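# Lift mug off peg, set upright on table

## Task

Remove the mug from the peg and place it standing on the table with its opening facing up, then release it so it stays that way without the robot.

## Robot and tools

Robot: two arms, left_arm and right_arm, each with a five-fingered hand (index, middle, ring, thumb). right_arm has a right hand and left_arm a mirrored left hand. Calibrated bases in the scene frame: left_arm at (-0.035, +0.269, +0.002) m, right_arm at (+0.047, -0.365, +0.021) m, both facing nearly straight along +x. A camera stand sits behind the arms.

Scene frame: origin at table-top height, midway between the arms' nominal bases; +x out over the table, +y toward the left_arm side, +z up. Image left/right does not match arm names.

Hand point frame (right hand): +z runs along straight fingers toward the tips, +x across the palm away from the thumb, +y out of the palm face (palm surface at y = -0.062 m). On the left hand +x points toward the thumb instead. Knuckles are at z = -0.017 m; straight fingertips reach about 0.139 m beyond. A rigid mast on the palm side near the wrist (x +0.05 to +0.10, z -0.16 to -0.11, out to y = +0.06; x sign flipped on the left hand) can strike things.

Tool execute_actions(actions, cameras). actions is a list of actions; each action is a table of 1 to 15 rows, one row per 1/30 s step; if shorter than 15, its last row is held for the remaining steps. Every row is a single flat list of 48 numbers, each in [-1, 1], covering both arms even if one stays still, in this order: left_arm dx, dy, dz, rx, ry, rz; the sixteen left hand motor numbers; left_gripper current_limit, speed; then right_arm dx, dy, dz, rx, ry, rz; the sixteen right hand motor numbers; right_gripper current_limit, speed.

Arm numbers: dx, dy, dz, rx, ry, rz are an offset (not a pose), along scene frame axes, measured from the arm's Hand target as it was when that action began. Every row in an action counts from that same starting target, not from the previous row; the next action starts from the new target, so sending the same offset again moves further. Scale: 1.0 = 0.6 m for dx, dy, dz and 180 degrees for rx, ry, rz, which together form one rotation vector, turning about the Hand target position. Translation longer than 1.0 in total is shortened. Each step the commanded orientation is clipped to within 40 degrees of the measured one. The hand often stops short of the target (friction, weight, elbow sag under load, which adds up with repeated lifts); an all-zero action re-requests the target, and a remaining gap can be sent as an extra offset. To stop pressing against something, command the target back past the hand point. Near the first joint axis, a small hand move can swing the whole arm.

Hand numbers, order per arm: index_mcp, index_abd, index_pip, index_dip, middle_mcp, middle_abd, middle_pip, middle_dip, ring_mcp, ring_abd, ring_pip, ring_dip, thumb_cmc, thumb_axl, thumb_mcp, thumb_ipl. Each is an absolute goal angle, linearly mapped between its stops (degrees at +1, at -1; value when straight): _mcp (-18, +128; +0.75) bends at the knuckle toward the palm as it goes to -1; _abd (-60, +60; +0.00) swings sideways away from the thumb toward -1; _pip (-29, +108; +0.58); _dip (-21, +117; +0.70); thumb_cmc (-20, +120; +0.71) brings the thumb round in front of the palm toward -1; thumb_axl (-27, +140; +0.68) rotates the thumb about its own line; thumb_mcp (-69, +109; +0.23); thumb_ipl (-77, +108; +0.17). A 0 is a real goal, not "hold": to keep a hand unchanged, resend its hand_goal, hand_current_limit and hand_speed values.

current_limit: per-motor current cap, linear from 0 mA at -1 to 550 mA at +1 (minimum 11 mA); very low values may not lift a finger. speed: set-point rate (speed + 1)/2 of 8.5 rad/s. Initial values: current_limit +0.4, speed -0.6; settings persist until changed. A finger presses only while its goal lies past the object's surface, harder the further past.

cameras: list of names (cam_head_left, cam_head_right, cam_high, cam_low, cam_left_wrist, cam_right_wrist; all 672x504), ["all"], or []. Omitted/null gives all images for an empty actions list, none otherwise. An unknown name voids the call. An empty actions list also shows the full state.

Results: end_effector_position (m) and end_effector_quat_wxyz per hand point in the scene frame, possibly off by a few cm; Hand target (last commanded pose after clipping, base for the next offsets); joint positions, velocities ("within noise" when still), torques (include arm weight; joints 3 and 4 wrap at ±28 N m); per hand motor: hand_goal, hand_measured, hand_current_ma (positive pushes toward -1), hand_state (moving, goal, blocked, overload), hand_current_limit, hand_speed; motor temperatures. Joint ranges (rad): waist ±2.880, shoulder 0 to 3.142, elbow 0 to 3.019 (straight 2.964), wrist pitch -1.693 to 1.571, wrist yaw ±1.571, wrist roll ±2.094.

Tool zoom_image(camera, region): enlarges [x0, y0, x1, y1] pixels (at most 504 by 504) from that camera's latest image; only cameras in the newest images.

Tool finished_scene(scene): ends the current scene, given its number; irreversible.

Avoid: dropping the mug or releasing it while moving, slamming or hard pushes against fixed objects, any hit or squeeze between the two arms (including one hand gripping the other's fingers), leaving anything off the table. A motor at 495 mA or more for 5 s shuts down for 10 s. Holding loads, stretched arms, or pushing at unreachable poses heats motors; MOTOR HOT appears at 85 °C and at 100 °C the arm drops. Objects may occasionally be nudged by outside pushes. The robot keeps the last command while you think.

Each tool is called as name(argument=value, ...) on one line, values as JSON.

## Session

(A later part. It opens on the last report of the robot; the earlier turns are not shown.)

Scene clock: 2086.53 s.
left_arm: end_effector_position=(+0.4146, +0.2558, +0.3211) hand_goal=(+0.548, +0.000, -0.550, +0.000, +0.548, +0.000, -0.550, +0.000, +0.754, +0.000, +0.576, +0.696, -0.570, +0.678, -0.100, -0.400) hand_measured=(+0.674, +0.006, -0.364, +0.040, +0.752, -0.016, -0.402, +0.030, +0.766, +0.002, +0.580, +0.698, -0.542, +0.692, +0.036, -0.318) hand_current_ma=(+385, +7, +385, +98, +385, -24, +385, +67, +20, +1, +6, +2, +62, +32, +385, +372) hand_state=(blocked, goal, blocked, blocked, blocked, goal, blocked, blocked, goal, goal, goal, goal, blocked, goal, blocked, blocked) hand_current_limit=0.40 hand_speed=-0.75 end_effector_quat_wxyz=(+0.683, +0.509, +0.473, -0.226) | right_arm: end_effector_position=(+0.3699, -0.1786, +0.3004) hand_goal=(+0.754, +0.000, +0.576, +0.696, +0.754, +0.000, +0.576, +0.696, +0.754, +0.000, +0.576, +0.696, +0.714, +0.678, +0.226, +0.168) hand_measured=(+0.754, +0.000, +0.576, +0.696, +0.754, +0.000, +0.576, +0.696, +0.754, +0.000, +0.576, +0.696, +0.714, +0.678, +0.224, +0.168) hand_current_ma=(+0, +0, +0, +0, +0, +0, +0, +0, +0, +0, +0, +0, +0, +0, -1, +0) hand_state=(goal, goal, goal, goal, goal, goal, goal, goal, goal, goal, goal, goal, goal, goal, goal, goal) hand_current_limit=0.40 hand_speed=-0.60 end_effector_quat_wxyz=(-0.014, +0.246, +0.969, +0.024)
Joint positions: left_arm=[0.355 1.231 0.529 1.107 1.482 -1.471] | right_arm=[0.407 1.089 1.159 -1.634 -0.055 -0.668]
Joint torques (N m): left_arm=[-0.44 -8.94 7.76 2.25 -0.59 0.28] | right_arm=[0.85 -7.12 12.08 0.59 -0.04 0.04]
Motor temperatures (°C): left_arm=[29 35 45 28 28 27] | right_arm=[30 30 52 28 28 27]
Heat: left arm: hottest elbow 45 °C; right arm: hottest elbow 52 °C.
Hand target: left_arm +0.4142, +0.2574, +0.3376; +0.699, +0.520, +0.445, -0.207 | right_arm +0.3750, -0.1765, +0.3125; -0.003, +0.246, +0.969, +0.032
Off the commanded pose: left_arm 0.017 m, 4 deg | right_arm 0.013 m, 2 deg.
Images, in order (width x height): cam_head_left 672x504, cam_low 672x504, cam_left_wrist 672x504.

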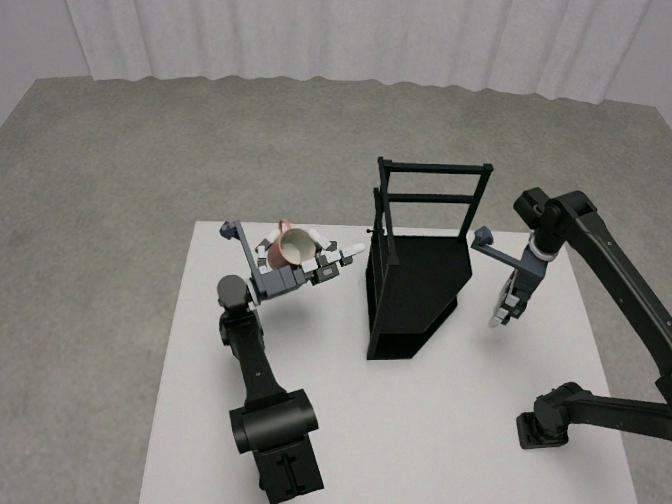

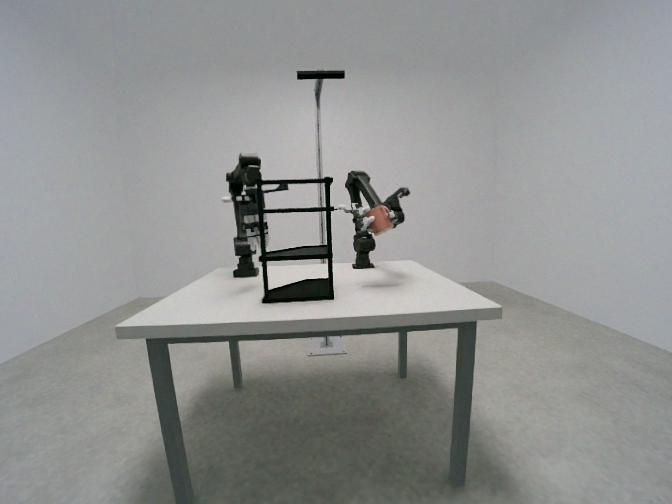

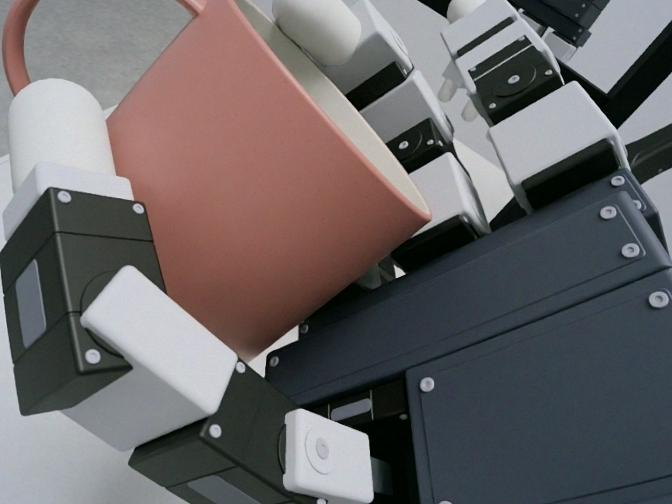

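execute_actions(actions=[[[-0.01,0.0,-0.05,-0.025,0.0702,0.0135,0.548,0,-0.55,0.0,0.548,0,-0.55,0.0,0.754,0,0.576,0.696,-0.571,0.678,-0.1,-0.4,0.4,-0.75,0,0,0,0,0,0,0.754,0,0.576,0.696,0.754,0,0.576,0.696,0.754,0,0.576,0.696,0.714,0.678,0.226,0.168,0.4,-0.6]],[[0.0,0.0,-0.08,-0.025,0.0702,0.0135,0.548,0,-0.55,0.0,0.548,0,-0.55,0.0,0.754,0,0.576,0.696,-0.571,0.678,-0.1,-0.4,0.4,-0.75,0,0,0,0,0,0,0.754,0,0.576,0.696,0.754,0,0.576,0.696,0.754,0,0.576,0.696,0.714,0.678,0.226,0.168,0.4,-0.6]],[[0.0,0.0,-0.08,0,0,0,0.548,0,-0.55,0.0,0.548,0,-0.55,0.0,0.754,0,0.576,0.696,-0.571,0.678,-0.1,-0.4,0.4,-0.75,0,0,0,0,0,0,0.754,0,0.576,0.696,0.754,0,0.576,0.696,0.754,0,0.576,0.696,0.714,0.678,0.226,0.168,0.4,-0.6]]], cameras=["cam_left_wrist","cam_low","cam_head_left","cam_head_right","cam_high"])

zoom_image(camera="cam_low", region=[320, 180, 440, 270])

zoom_image(camera="cam_head_right", region=[180, 180, 340, 300])

Scene clock: 2107.40 s.
left_arm: end_effector_position=(+0.4033, +0.2590, +0.1907) hand_goal=(+0.548, +0.000, -0.550, +0.000, +0.548, +0.000, -0.550, +0.000, +0.754, +0.000, +0.576, +0.696, -0.570, +0.678, -0.100, -0.400) hand_measured=(+0.660, +0.006, -0.374, +0.040, +0.744, -0.016, -0.462, +0.030, +0.756, +0.002, +0.578, +0.698, -0.518, +0.704, +0.046, -0.320) hand_current_ma=(+385, +7, +385, +98, +385, -24, +279, +67, +2, +2, +2, +2, +142, +69, +385, +364) hand_state=(blocked, goal, blocked, blocked, blocked, goal, blocked, blocked, goal, goal, goal, goal, blocked, blocked, blocked, blocked) hand_current_limit=0.40 hand_speed=-0.75 end_effector_quat_wxyz=(+0.613, +0.360, +0.614, -0.343) | right_arm: end_effector_position=(+0.3699, -0.1786, +0.3004) hand_goal=(+0.754, +0.000, +0.576, +0.696, +0.754, +0.000, +0.576, +0.696, +0.754, +0.000, +0.576, +0.696, +0.714, +0.678, +0.226, +0.168) hand_measured=(+0.754, +0.000, +0.576, +0.696, +0.754, +0.000, +0.576, +0.696, +0.754, +0.000, +0.576, +0.696, +0.714, +0.678, +0.224, +0.168) hand_current_ma=(+0, +0, +0, +0, +0, +0, +0, +0, +0, +0, +0, +0, +0, +0, -1, +0) hand_state=(goal, goal, goal, goal, goal, goal, goal, goal, goal, goal, goal, goal, goal, goal, goal, goal) hand_current_limit=0.40 hand_speed=-0.60 end_effector_quat_wxyz=(-0.014, +0.246, +0.969, +0.024)
Joint positions: left_arm=[0.343 1.275 0.395 0.809 1.376 -1.48] | right_arm=[0.407 1.089 1.159 -1.634 -0.055 -0.668]
Joint torques (N m): left_arm=[-1.2 -10.11 7.12 2.5 0.23 0.35] | right_arm=[0.97 -6.95 12.26 0.7 -0.04 0.04]
Heat: left arm: hottest elbow 47 °C; right arm: hottest elbow 52 °C.
Hand target: left_arm +0.4082, +0.2575, +0.2118; +0.631, +0.387, +0.591, -0.320 | right_arm +0.3750, -0.1765, +0.3125; -0.003, +0.246, +0.969, +0.032
Off the commanded pose: left_arm 0.022 m, 5 deg | right_arm 0.013 m, 2 deg.
Images, in order (width x height): cam_head_left 672x504, cam_head_right 672x504, cam_high 672x504, cam_low 672x504, cam_left_wrist 672x504.

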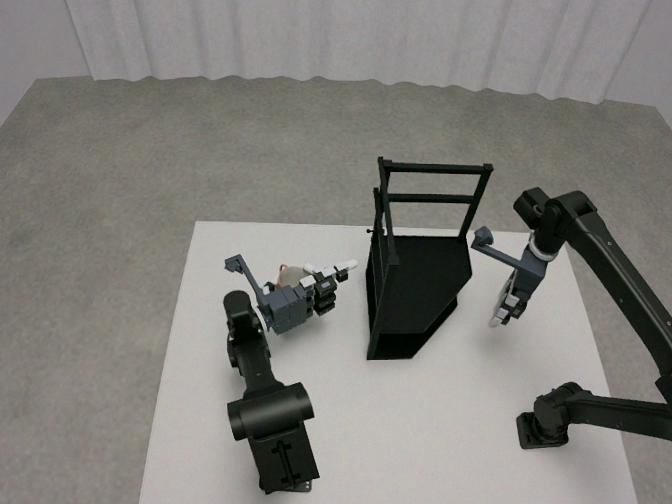

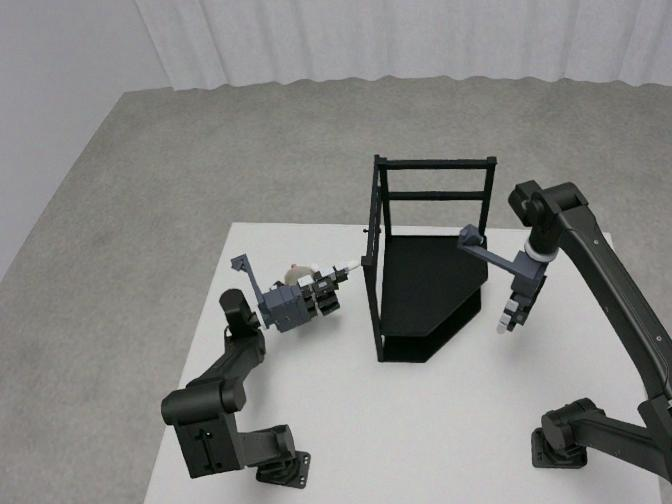

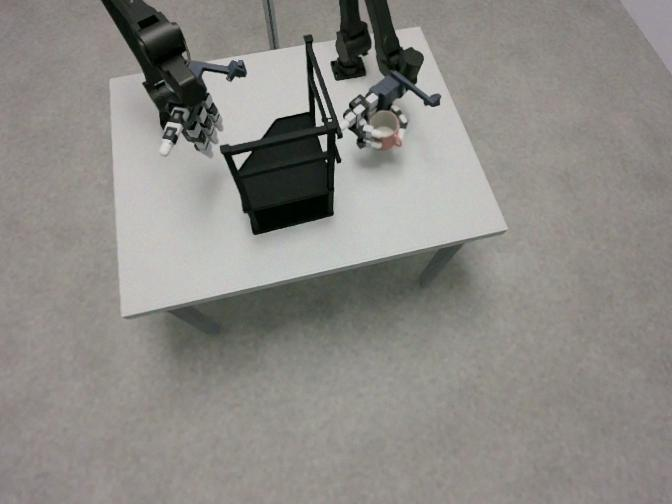

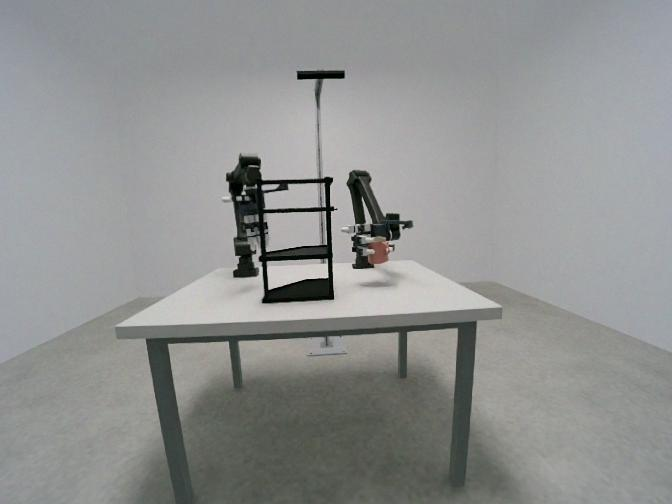

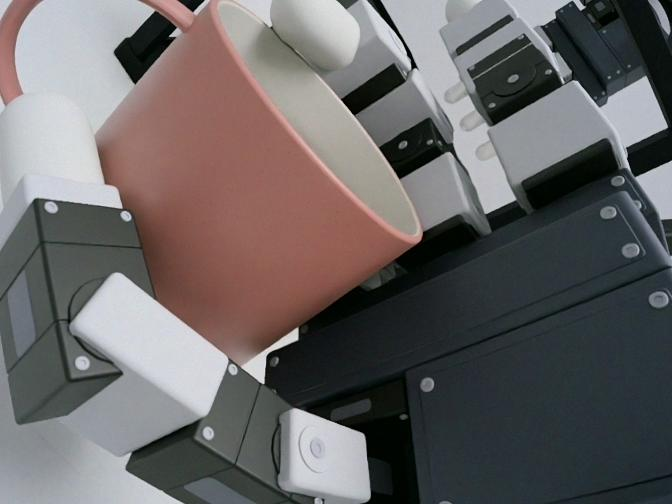

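Scaled by 4.200 from the camera's 672x504 image, which has a finer 960x720 frame.

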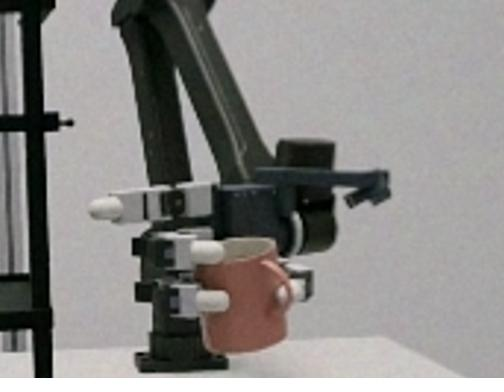

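Scaled by 3.150 from the camera's 672x504 image, which has a finer 960x720 frame.

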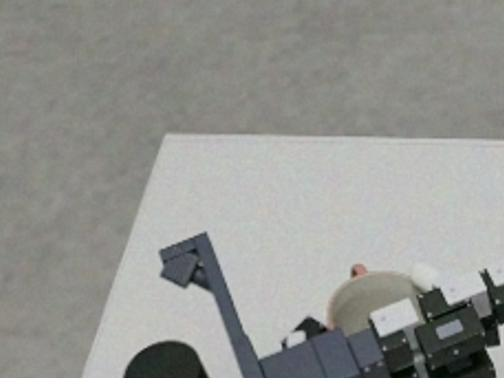

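execute_actions(actions=[[[0.0,0.0,-0.08,0,0,0,0.548,0,-0.55,0.0,0.548,0,-0.55,0.0,0.754,0,0.576,0.696,-0.571,0.678,-0.1,-0.4,0.4,-0.75,0,0,0,0,0,0,0.754,0,0.576,0.696,0.754,0,0.576,0.696,0.754,0,0.576,0.696,0.714,0.678,0.226,0.168,0.4,-0.6]],[[0.0,0.0,-0.08,0,0,0,0.548,0,-0.55,0.0,0.548,0,-0.55,0.0,0.754,0,0.576,0.696,-0.571,0.678,-0.1,-0.4,0.4,-0.75,0,0,0,0,0,0,0.754,0,0.576,0.696,0.754,0,0.576,0.696,0.754,0,0.576,0.696,0.714,0.678,0.226,0.168,0.4,-0.6]]], cameras=["cam_left_wrist","cam_low","cam_high"])

zoom_image(camera="cam_low", region=[320, 210, 440, 300])

Scene clock: 2128.50 s.
left_arm: end_effector_position=(+0.4036, +0.2590, +0.1029) hand_goal=(+0.548, +0.000, -0.550, +0.000, +0.548, +0.000, -0.550, +0.000, +0.754, +0.000, +0.576, +0.696, -0.570, +0.678, -0.100, -0.400) hand_measured=(+0.660, +0.006, -0.374, +0.040, +0.742, -0.016, -0.462, +0.030, +0.756, +0.002, +0.578, +0.698, -0.518, +0.704, +0.046, -0.320) hand_current_ma=(+385, +7, +385, +98, +385, -24, +277, +67, +2, +2, +2, +2, +142, +69, +385, +362) hand_state=(blocked, goal, blocked, blocked, blocked, goal, blocked, blocked, goal, goal, goal, goal, blocked, blocked, blocked, blocked) hand_current_limit=0.40 hand_speed=-0.75 end_effector_quat_wxyz=(+0.614, +0.372, +0.612, -0.333) | right_arm: end_effector_position=(+0.3699, -0.1786, +0.3004) hand_goal=(+0.754, +0.000, +0.576, +0.696, +0.754, +0.000, +0.576, +0.696, +0.754, +0.000, +0.576, +0.696, +0.714, +0.678, +0.226, +0.168) hand_measured=(+0.754, +0.000, +0.576, +0.696, +0.754, +0.000, +0.576, +0.696, +0.754, +0.000, +0.576, +0.696, +0.714, +0.678, +0.224, +0.168) hand_current_ma=(+0, +0, +0, +0, +0, +0, +0, +0, +0, +0, +0, +0, +0, +0, -1, +0) hand_state=(goal, goal, goal, goal, goal, goal, goal, goal, goal, goal, goal, goal, goal, goal, goal, goal) hand_current_limit=0.40 hand_speed=-0.60 end_effector_quat_wxyz=(-0.014, +0.246, +0.969, +0.024)
Joint positions: left_arm=[0.342 1.651 0.346 1.174 1.376 -1.394] | right_arm=[0.407 1.089 1.159 -1.634 -0.055 -0.668]
Joint torques (N m): left_arm=[-1.08 -10.75 3.56 2.59 0.5 0.2] | right_arm=[0.79 -6.77 11.95 0.64 -0.08 -0.01]
Heat: left arm: hottest elbow 47 °C; right arm: hottest elbow 52 °C.
Hand target: left_arm +0.4082, +0.2575, +0.1157; +0.631, +0.387, +0.591, -0.320 | right_arm +0.3750, -0.1765, +0.3125; -0.003, +0.246, +0.969, +0.032
Off the commanded pose: left_arm 0.014 m, 4 deg | right_arm 0.013 m, 2 deg.
Images, in order (width x height): cam_high 672x504, cam_low 672x504, cam_left_wrist 672x504.

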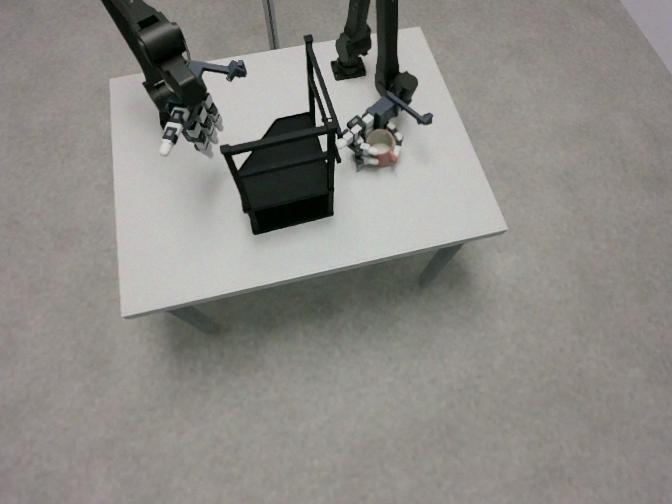

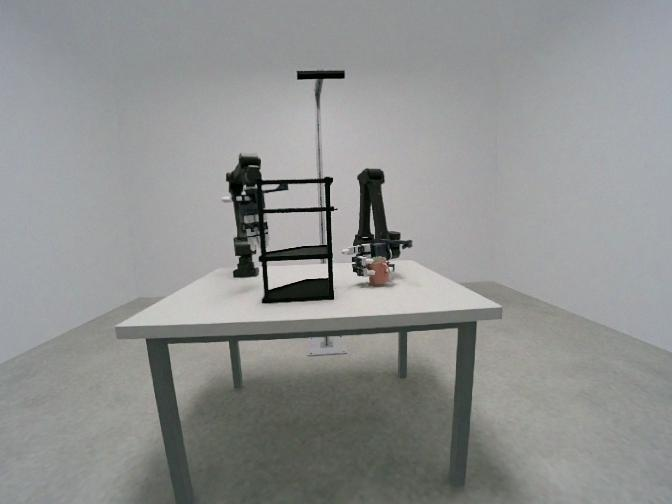

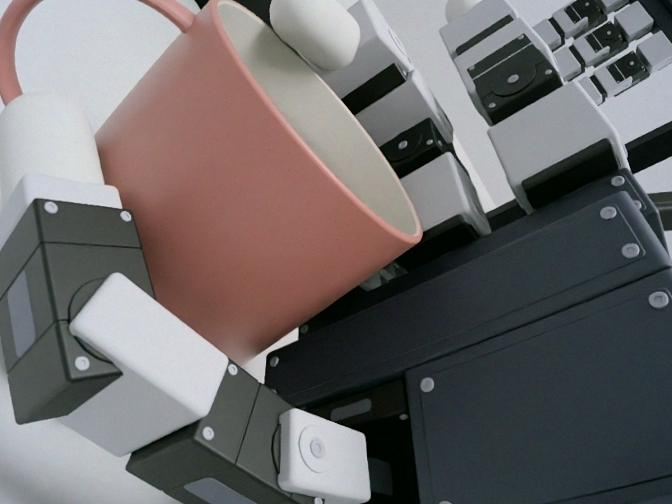

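Scaled by 4.200 from the camera's 672x504 image, which has a finer 960x720 frame.

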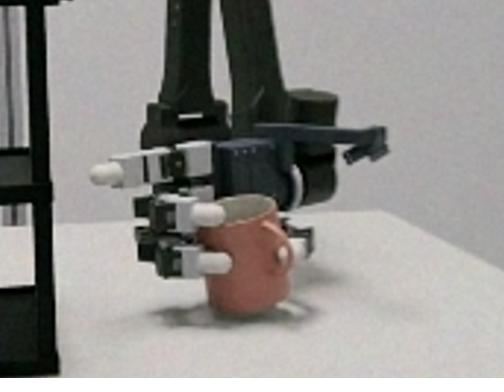

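execute_actions(actions=[[[0.0,0.0,-0.035,0,0,0,0.548,0,-0.55,0.0,0.548,0,-0.55,0.0,0.754,0,0.576,0.696,-0.571,0.678,-0.1,-0.4,0.4,-0.75,0,0,0,0,0,0,0.754,0,0.576,0.696,0.754,0,0.576,0.696,0.754,0,0.576,0.696,0.714,0.678,0.226,0.168,0.4,-0.6]]], cameras=["cam_low","cam_high"])

zoom_image(camera="cam_low", region=[320, 210, 440, 300])

Scene clock: 2136.40 s.
left_arm: end_effector_position=(+0.4037, +0.2580, +0.0932) hand_goal=(+0.548, +0.000, -0.550, +0.000, +0.548, +0.000, -0.550, +0.000, +0.754, +0.000, +0.576, +0.696, -0.570, +0.678, -0.100, -0.400) hand_measured=(+0.658, +0.006, -0.378, +0.040, +0.738, -0.016, -0.464, +0.030, +0.756, +0.004, +0.578, +0.698, -0.518, +0.704, +0.050, -0.322) hand_current_ma=(+385, +7, +385, +98, +385, -24, +268, +67, +1, +3, +2, +2, +142, +69, +385, +351) hand_state=(blocked, goal, blocked, blocked, blocked, goal, blocked, blocked, goal, goal, goal, goal, blocked, blocked, blocked, blocked) hand_current_limit=0.40 hand_speed=-0.75 end_effector_quat_wxyz=(+0.625, +0.384, +0.597, -0.323) | right_arm: end_effector_position=(+0.3699, -0.1786, +0.3004) hand_goal=(+0.754, +0.000, +0.576, +0.696, +0.754, +0.000, +0.576, +0.696, +0.754, +0.000, +0.576, +0.696, +0.714, +0.678, +0.226, +0.168) hand_measured=(+0.754, +0.000, +0.576, +0.696, +0.754, +0.000, +0.576, +0.696, +0.754, +0.000, +0.576, +0.696, +0.714, +0.678, +0.224, +0.168) hand_current_ma=(+0, +0, +0, +0, +0, +0, +0, +0, +0, +0, +0, +0, +0, +0, -1, +0) hand_state=(goal, goal, goal, goal, goal, goal, goal, goal, goal, goal, goal, goal, goal, goal, goal, goal) hand_current_limit=0.40 hand_speed=-0.60 end_effector_quat_wxyz=(-0.014, +0.246, +0.969, +0.024)
Joint positions: left_arm=[0.342 1.765 0.346 1.371 1.382 -1.43] | right_arm=[0.407 1.089 1.159 -1.634 -0.055 -0.668]
Joint torques (N m): left_arm=[-0.85 -10.4 2.96 1.81 -0.05 0.09] | right_arm=[1.67 -6.36 12.08 0.7 -0.09 0.04]
Heat: left arm: hottest elbow 45 °C; right arm: hottest elbow 52 °C.
Hand target: left_arm +0.4082, +0.2575, +0.0946; +0.631, +0.386, +0.591, -0.320 | right_arm +0.3750, -0.1765, +0.3125; -0.003, +0.246, +0.969, +0.032
Off the commanded pose: left_arm 0.005 m, 1 deg | right_arm 0.013 m, 2 deg.
Images, in order (width x height): cam_high 672x504, cam_low 672x504.

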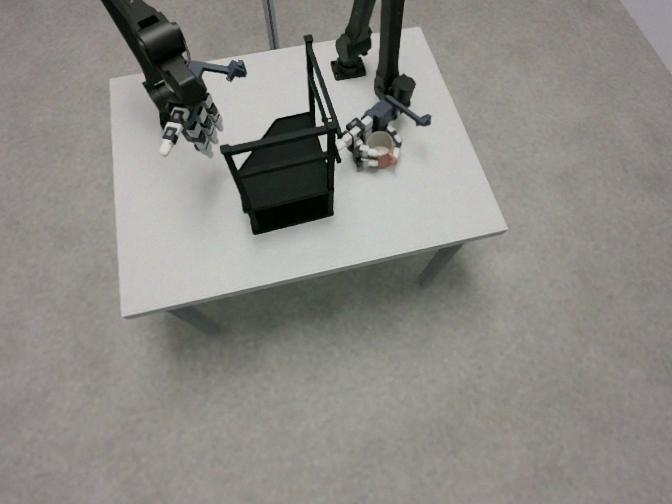

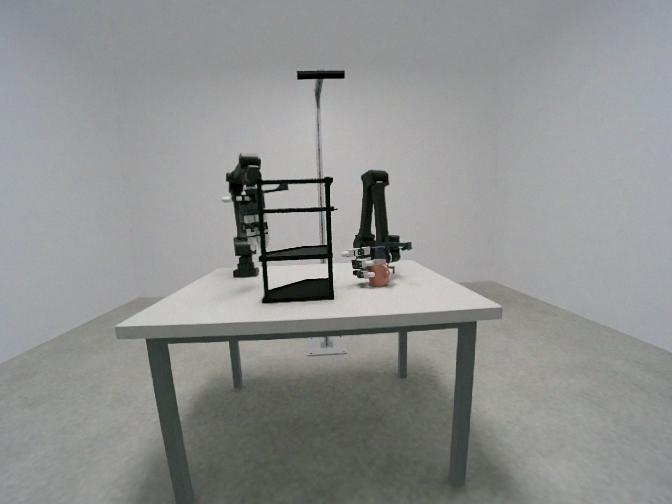

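Scaled by 4.200 from the camera's 672x504 image, which has a finer 960x720 frame.

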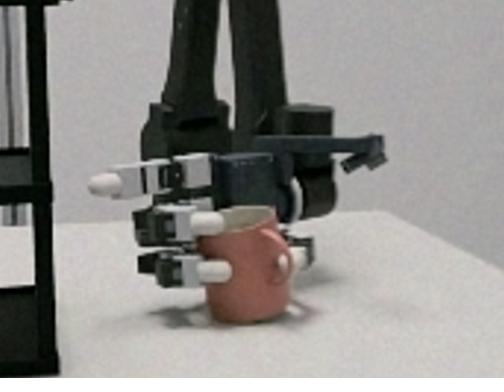

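execute_actions(actions=[[[0.0,0.0,-0.035,0,0,0,0.548,0,-0.55,0.0,0.548,0,-0.55,0.0,0.754,0,0.576,0.696,-0.571,0.678,-0.1,-0.4,0.4,-0.75,0,0,0,0,0,0,0.754,0,0.576,0.696,0.754,0,0.576,0.696,0.754,0,0.576,0.696,0.714,0.678,0.226,0.168,0.4,-0.6]]], cameras=["cam_low","cam_high"])

zoom_image(camera="cam_low", region=[320, 210, 440, 300])

Scene clock: 2145.83 s.
left_arm: end_effector_position=(+0.4030, +0.2562, +0.0924) hand_goal=(+0.548, +0.000, -0.550, +0.000, +0.548, +0.000, -0.550, +0.000, +0.754, +0.000, +0.576, +0.696, -0.570, +0.678, -0.100, -0.400) hand_measured=(+0.656, +0.006, -0.400, +0.040, +0.718, -0.018, -0.464, +0.030, +0.756, +0.004, +0.578, +0.698, -0.518, +0.704, +0.066, -0.322) hand_current_ma=(+385, +7, +385, +98, +385, -26, +268, +67, +1, +3, +2, +2, +142, +69, +385, +351) hand_state=(blocked, goal, blocked, blocked, blocked, goal, blocked, blocked, goal, goal, goal, goal, blocked, blocked, blocked, blocked) hand_current_limit=0.40 hand_speed=-0.75 end_effector_quat_wxyz=(+0.641, +0.407, +0.576, -0.303) | right_arm: end_effector_position=(+0.3699, -0.1786, +0.3004) hand_goal=(+0.754, +0.000, +0.576, +0.696, +0.754, +0.000, +0.576, +0.696, +0.754, +0.000, +0.576, +0.696, +0.714, +0.678, +0.226, +0.168) hand_measured=(+0.754, +0.000, +0.576, +0.696, +0.754, +0.000, +0.576, +0.696, +0.754, +0.000, +0.576, +0.696, +0.714, +0.678, +0.224, +0.168) hand_current_ma=(+0, +0, +0, +0, +0, +0, +0, +0, +0, +0, +0, +0, +0, +0, -1, +0) hand_state=(goal, goal, goal, goal, goal, goal, goal, goal, goal, goal, goal, goal, goal, goal, goal, goal) hand_current_limit=0.40 hand_speed=-0.60 end_effector_quat_wxyz=(-0.014, +0.246, +0.969, +0.024)
Joint positions: left_arm=[0.34 1.847 0.35 1.528 1.39 -1.427] | right_arm=[0.407 1.089 1.159 -1.634 -0.055 -0.668]
Joint torques (N m): left_arm=[-0.91 -7.53 2.58 0.88 -0.58 -0.1] | right_arm=[0.97 -7.41 12.03 0.59 -0.04 0.08]
Heat: left arm: hottest elbow 44 °C; right arm: hottest elbow 52 °C.
Hand target: left_arm +0.4082, +0.2575, +0.0736; +0.631, +0.386, +0.591, -0.320 | right_arm +0.3750, -0.1765, +0.3125; -0.003, +0.246, +0.969, +0.032
Off the commanded pose: left_arm 0.020 m, 4 deg | right_arm 0.013 m, 2 deg.
Images, in order (width x height): cam_high 672x504, cam_low 672x504.

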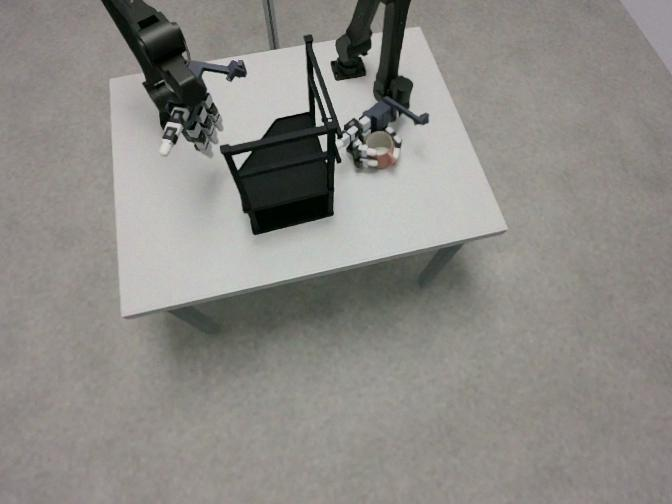

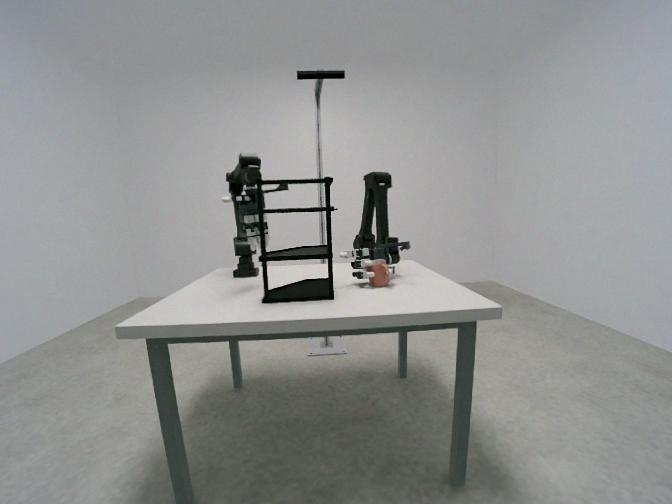

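Scaled by 4.200 from the camera's 672x504 image, which has a finer 960x720 frame.

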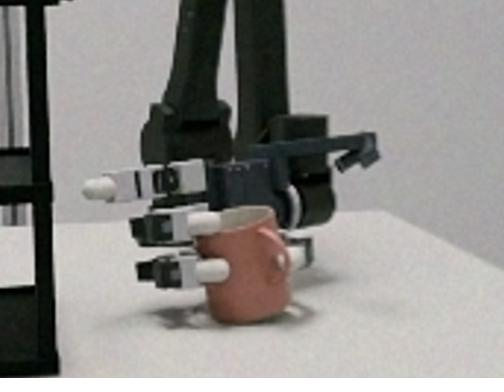

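execute_actions(actions=[[[0.0,0.0,0.01,0,0,0,0.66,0,-0.36,0.06,0.73,0,-0.42,0.06,0.754,0,0.576,0.696,-0.55,0.678,0.09,-0.28,0.4,-0.85,0,0,0,0,0,0,0.754,0,0.576,0.696,0.754,0,0.576,0.696,0.754,0,0.576,0.696,0.714,0.678,0.226,0.168,0.4,-0.6]],[[0.0,0.0,0.005,0,0,0,0.69,0,-0.25,0.2,0.75,0,-0.25,0.2,0.754,0,0.576,0.696,-0.53,0.678,0.2,0.0,0.4,-0.85,0,0,0,0,0,0,0.754,0,0.576,0.696,0.754,0,0.576,0.696,0.754,0,0.576,0.696,0.714,0.678,0.226,0.168,0.4,-0.6]]], cameras=["cam_low","cam_high","cam_left_wrist"])

zoom_image(camera="cam_low", region=[320, 210, 440, 300])

Scene clock: 2165.30 s.
left_arm: end_effector_position=(+0.4053, +0.2591, +0.0819) hand_goal=(+0.690, +0.000, -0.250, +0.200, +0.750, +0.000, -0.250, +0.200, +0.754, +0.000, +0.576, +0.696, -0.530, +0.678, +0.200, +0.000) hand_measured=(+0.688, +0.006, -0.252, +0.198, +0.748, +0.000, -0.252, +0.198, +0.756, +0.004, +0.578, +0.698, -0.522, +0.682, +0.198, -0.002) hand_current_ma=(-1, +7, -3, -3, -2, +0, -2, -2, +1, +3, +2, +2, +11, +4, -2, -3) hand_state=(goal, goal, goal, goal, goal, goal, goal, goal, goal, goal, goal, goal, goal, goal, goal, goal) hand_current_limit=0.40 hand_speed=-0.85 end_effector_quat_wxyz=(+0.633, +0.386, +0.591, -0.316) | right_arm: end_effector_position=(+0.3699, -0.1786, +0.3004) hand_goal=(+0.754, +0.000, +0.576, +0.696, +0.754, +0.000, +0.576, +0.696, +0.754, +0.000, +0.576, +0.696, +0.714, +0.678, +0.226, +0.168) hand_measured=(+0.754, +0.000, +0.576, +0.696, +0.754, +0.000, +0.576, +0.696, +0.754, +0.000, +0.576, +0.696, +0.714, +0.678, +0.224, +0.168) hand_current_ma=(+0, +0, +0, +0, +0, +0, +0, +0, +0, +0, +0, +0, +0, +0, -1, +0) hand_state=(goal, goal, goal, goal, goal, goal, goal, goal, goal, goal, goal, goal, goal, goal, goal, goal) hand_current_limit=0.40 hand_speed=-0.60 end_effector_quat_wxyz=(-0.014, +0.246, +0.969, +0.024)
Joint positions: left_arm=[0.341 1.863 0.355 1.519 1.375 -1.466] | right_arm=[0.407 1.089 1.159 -1.634 -0.055 -0.668]
Joint torques (N m): left_arm=[-0.85 -12.04 1.94 0.84 0.11 0.05] | right_arm=[1.03 -6.95 12.04 0.75 -0.1 0.08]
Heat: left arm: hottest elbow 42 °C; right arm: hottest elbow 52 °C.
Hand target: left_arm +0.4082, +0.2575, +0.0827; +0.631, +0.387, +0.591, -0.320 | right_arm +0.3750, -0.1765, +0.3125; -0.003, +0.246, +0.969, +0.032
Off the commanded pose: left_arm 0.003 m, 1 deg | right_arm 0.013 m, 2 deg.
Images, in order (width x height): cam_high 672x504, cam_low 672x504, cam_left_wrist 672x504.

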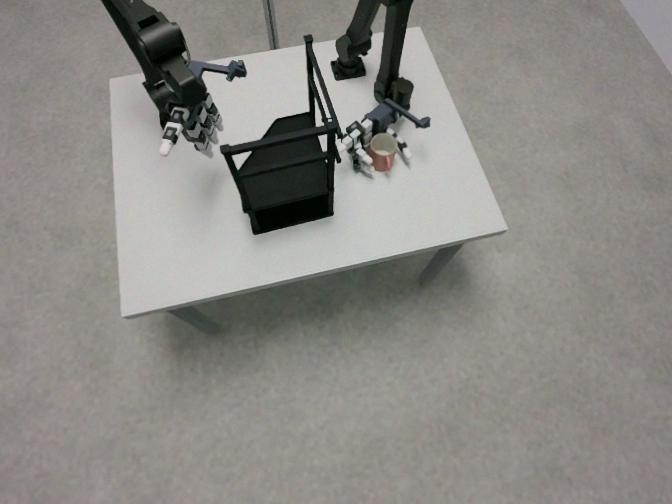

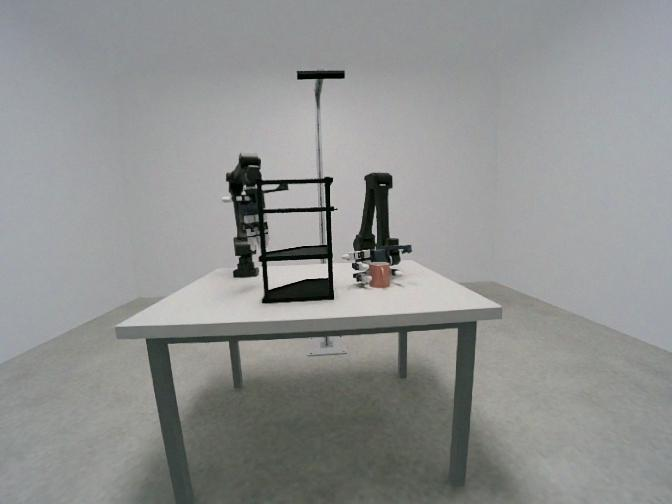

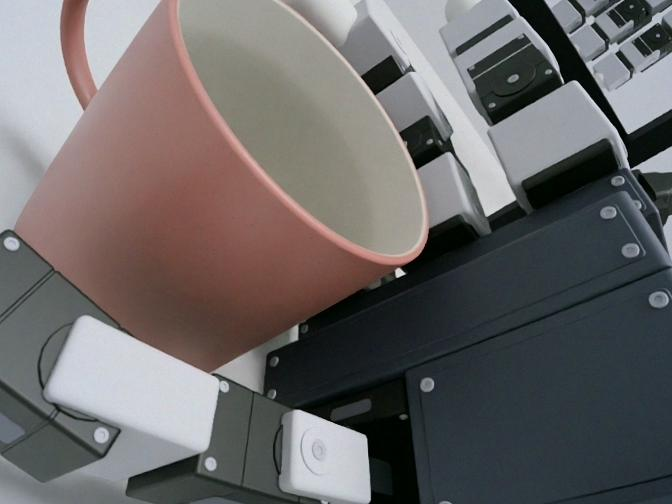

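Scaled by 4.200 from the camera's 672x504 image, which has a finer 960x720 frame.

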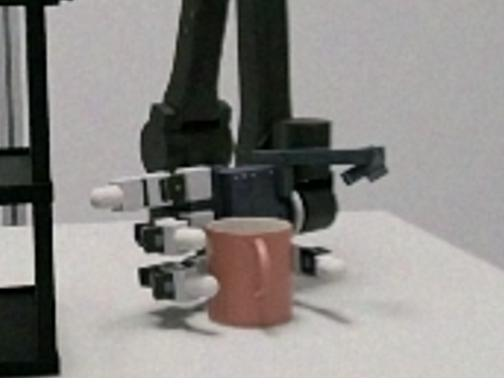

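execute_actions(actions=[[[0.0,0.0,0.0,0,0,0,0.754,0,0.3,0.5,0.754,0,0.3,0.5,0.754,0,0.576,0.696,-0.5,0.678,0.226,0.168,0.4,-0.6,0,0,0,0,0,0,0.754,0,0.576,0.696,0.754,0,0.576,0.696,0.754,0,0.576,0.696,0.714,0.678,0.226,0.168,0.4,-0.6]],[[-0.045,-0.026,0.01,0,0,0,0.754,0,0.576,0.696,0.754,0,0.576,0.696,0.754,0,0.576,0.696,-0.5,0.678,0.226,0.168,0.4,-0.6,0,0,0,0,0,0,0.754,0,0.576,0.696,0.754,0,0.576,0.696,0.754,0,0.576,0.696,0.714,0.678,0.226,0.168,0.4,-0.6]],[[-0.09,-0.05,0.02,0,0,0,0.754,0,0.576,0.696,0.754,0,0.576,0.696,0.754,0,0.576,0.696,-0.4,0.678,0.226,0.168,0.4,-0.6,0,0,0,0,0,0,0.754,0,0.576,0.696,0.754,0,0.576,0.696,0.754,0,0.576,0.696,0.714,0.678,0.226,0.168,0.4,-0.6]]], cameras=["cam_low","cam_high","cam_head_left"])

Scene clock: 2191.43 s.
left_arm: end_effector_position=(+0.3289, +0.2138, +0.0929) hand_goal=(+0.754, +0.000, +0.576, +0.696, +0.754, +0.000, +0.576, +0.696, +0.754, +0.000, +0.576, +0.696, -0.400, +0.678, +0.226, +0.168) hand_measured=(+0.754, +0.006, +0.574, +0.694, +0.754, +0.002, +0.574, +0.694, +0.754, +0.004, +0.578, +0.698, -0.392, +0.680, +0.224, +0.166) hand_current_ma=(+0, +7, -2, -3, +0, +1, -1, -2, +0, +3, +1, +2, +11, +3, -2, -2) hand_state=(goal, goal, goal, goal, goal, goal, goal, goal, goal, goal, goal, goal, goal, goal, goal, goal) hand_current_limit=0.40 hand_speed=-0.60 end_effector_quat_wxyz=(+0.622, +0.379, +0.602, -0.328) | right_arm: end_effector_position=(+0.3699, -0.1786, +0.3004) hand_goal=(+0.754, +0.000, +0.576, +0.696, +0.754, +0.000, +0.576, +0.696, +0.754, +0.000, +0.576, +0.696, +0.714, +0.678, +0.226, +0.168) hand_measured=(+0.754, +0.000, +0.576, +0.696, +0.754, +0.000, +0.576, +0.696, +0.754, +0.000, +0.576, +0.696, +0.714, +0.678, +0.224, +0.168) hand_current_ma=(+0, +0, +0, +0, +0, +0, +0, +0, +0, +0, +0, +0, +0, +0, -1, +0) hand_state=(goal, goal, goal, goal, goal, goal, goal, goal, goal, goal, goal, goal, goal, goal, goal, goal) hand_current_limit=0.40 hand_speed=-0.60 end_effector_quat_wxyz=(-0.014, +0.246, +0.969, +0.024)
Joint positions: left_arm=[0.258 1.724 0.122 1.561 1.296 -1.455] | right_arm=[0.407 1.089 1.159 -1.634 -0.055 -0.668]
Joint torques (N m): left_arm=[-0.85 -9.52 0.06 2.02 0.08 0.17] | right_arm=[0.56 -6.83 12.16 0.83 -0.09 0.06]
Motor temperatures (°C): left_arm=[29 35 40 28 27 27] | right_arm=[30 30 52 28 28 27]
Heat: left arm: hottest elbow 40 °C; right arm: hottest elbow 52 °C.
Hand target: left_arm +0.3272, +0.2119, +0.1007; +0.631, +0.387, +0.591, -0.320 | right_arm +0.3750, -0.1765, +0.3125; -0.003, +0.246, +0.969, +0.032
Off the commanded pose: left_arm 0.008 m, 2 deg | right_arm 0.013 m, 2 deg.
joint sent to its limit (left arm) — joint 4 (wrist pitch), upper limit. The joint targets still meet the commanded pose.
Images, in order (width x height): cam_head_left 672x504, cam_high 672x504, cam_low 672x504.

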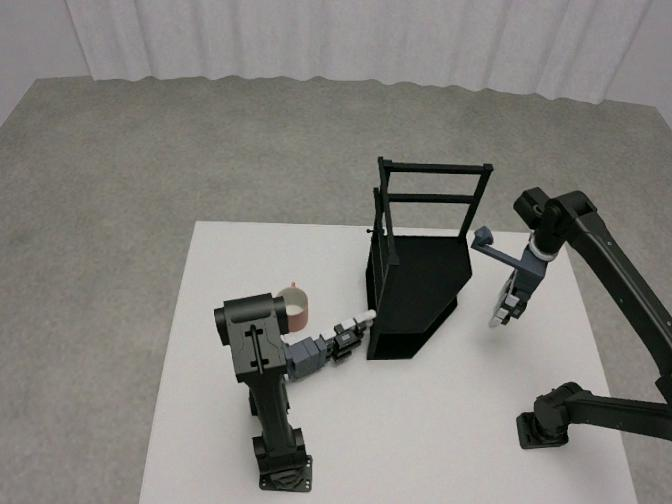

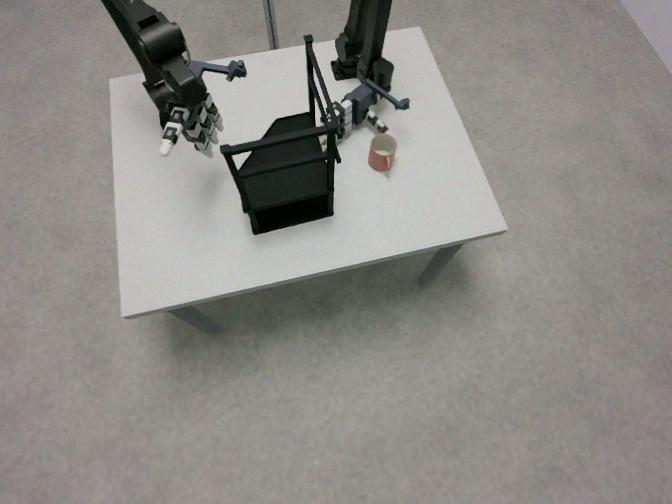

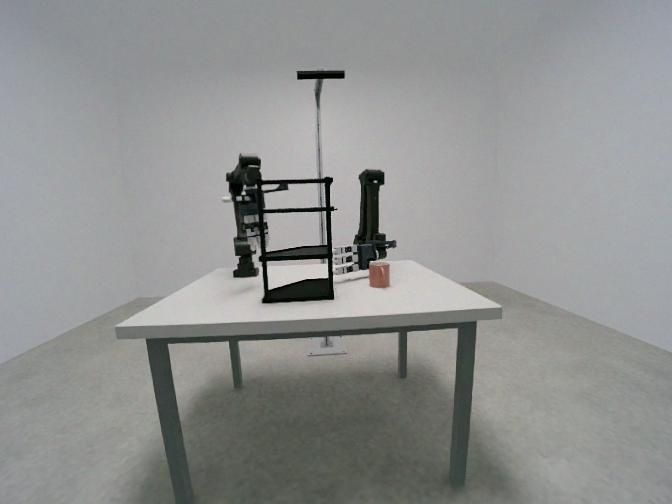

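finished_scene(scene=1)

The scene is finished: the task was done.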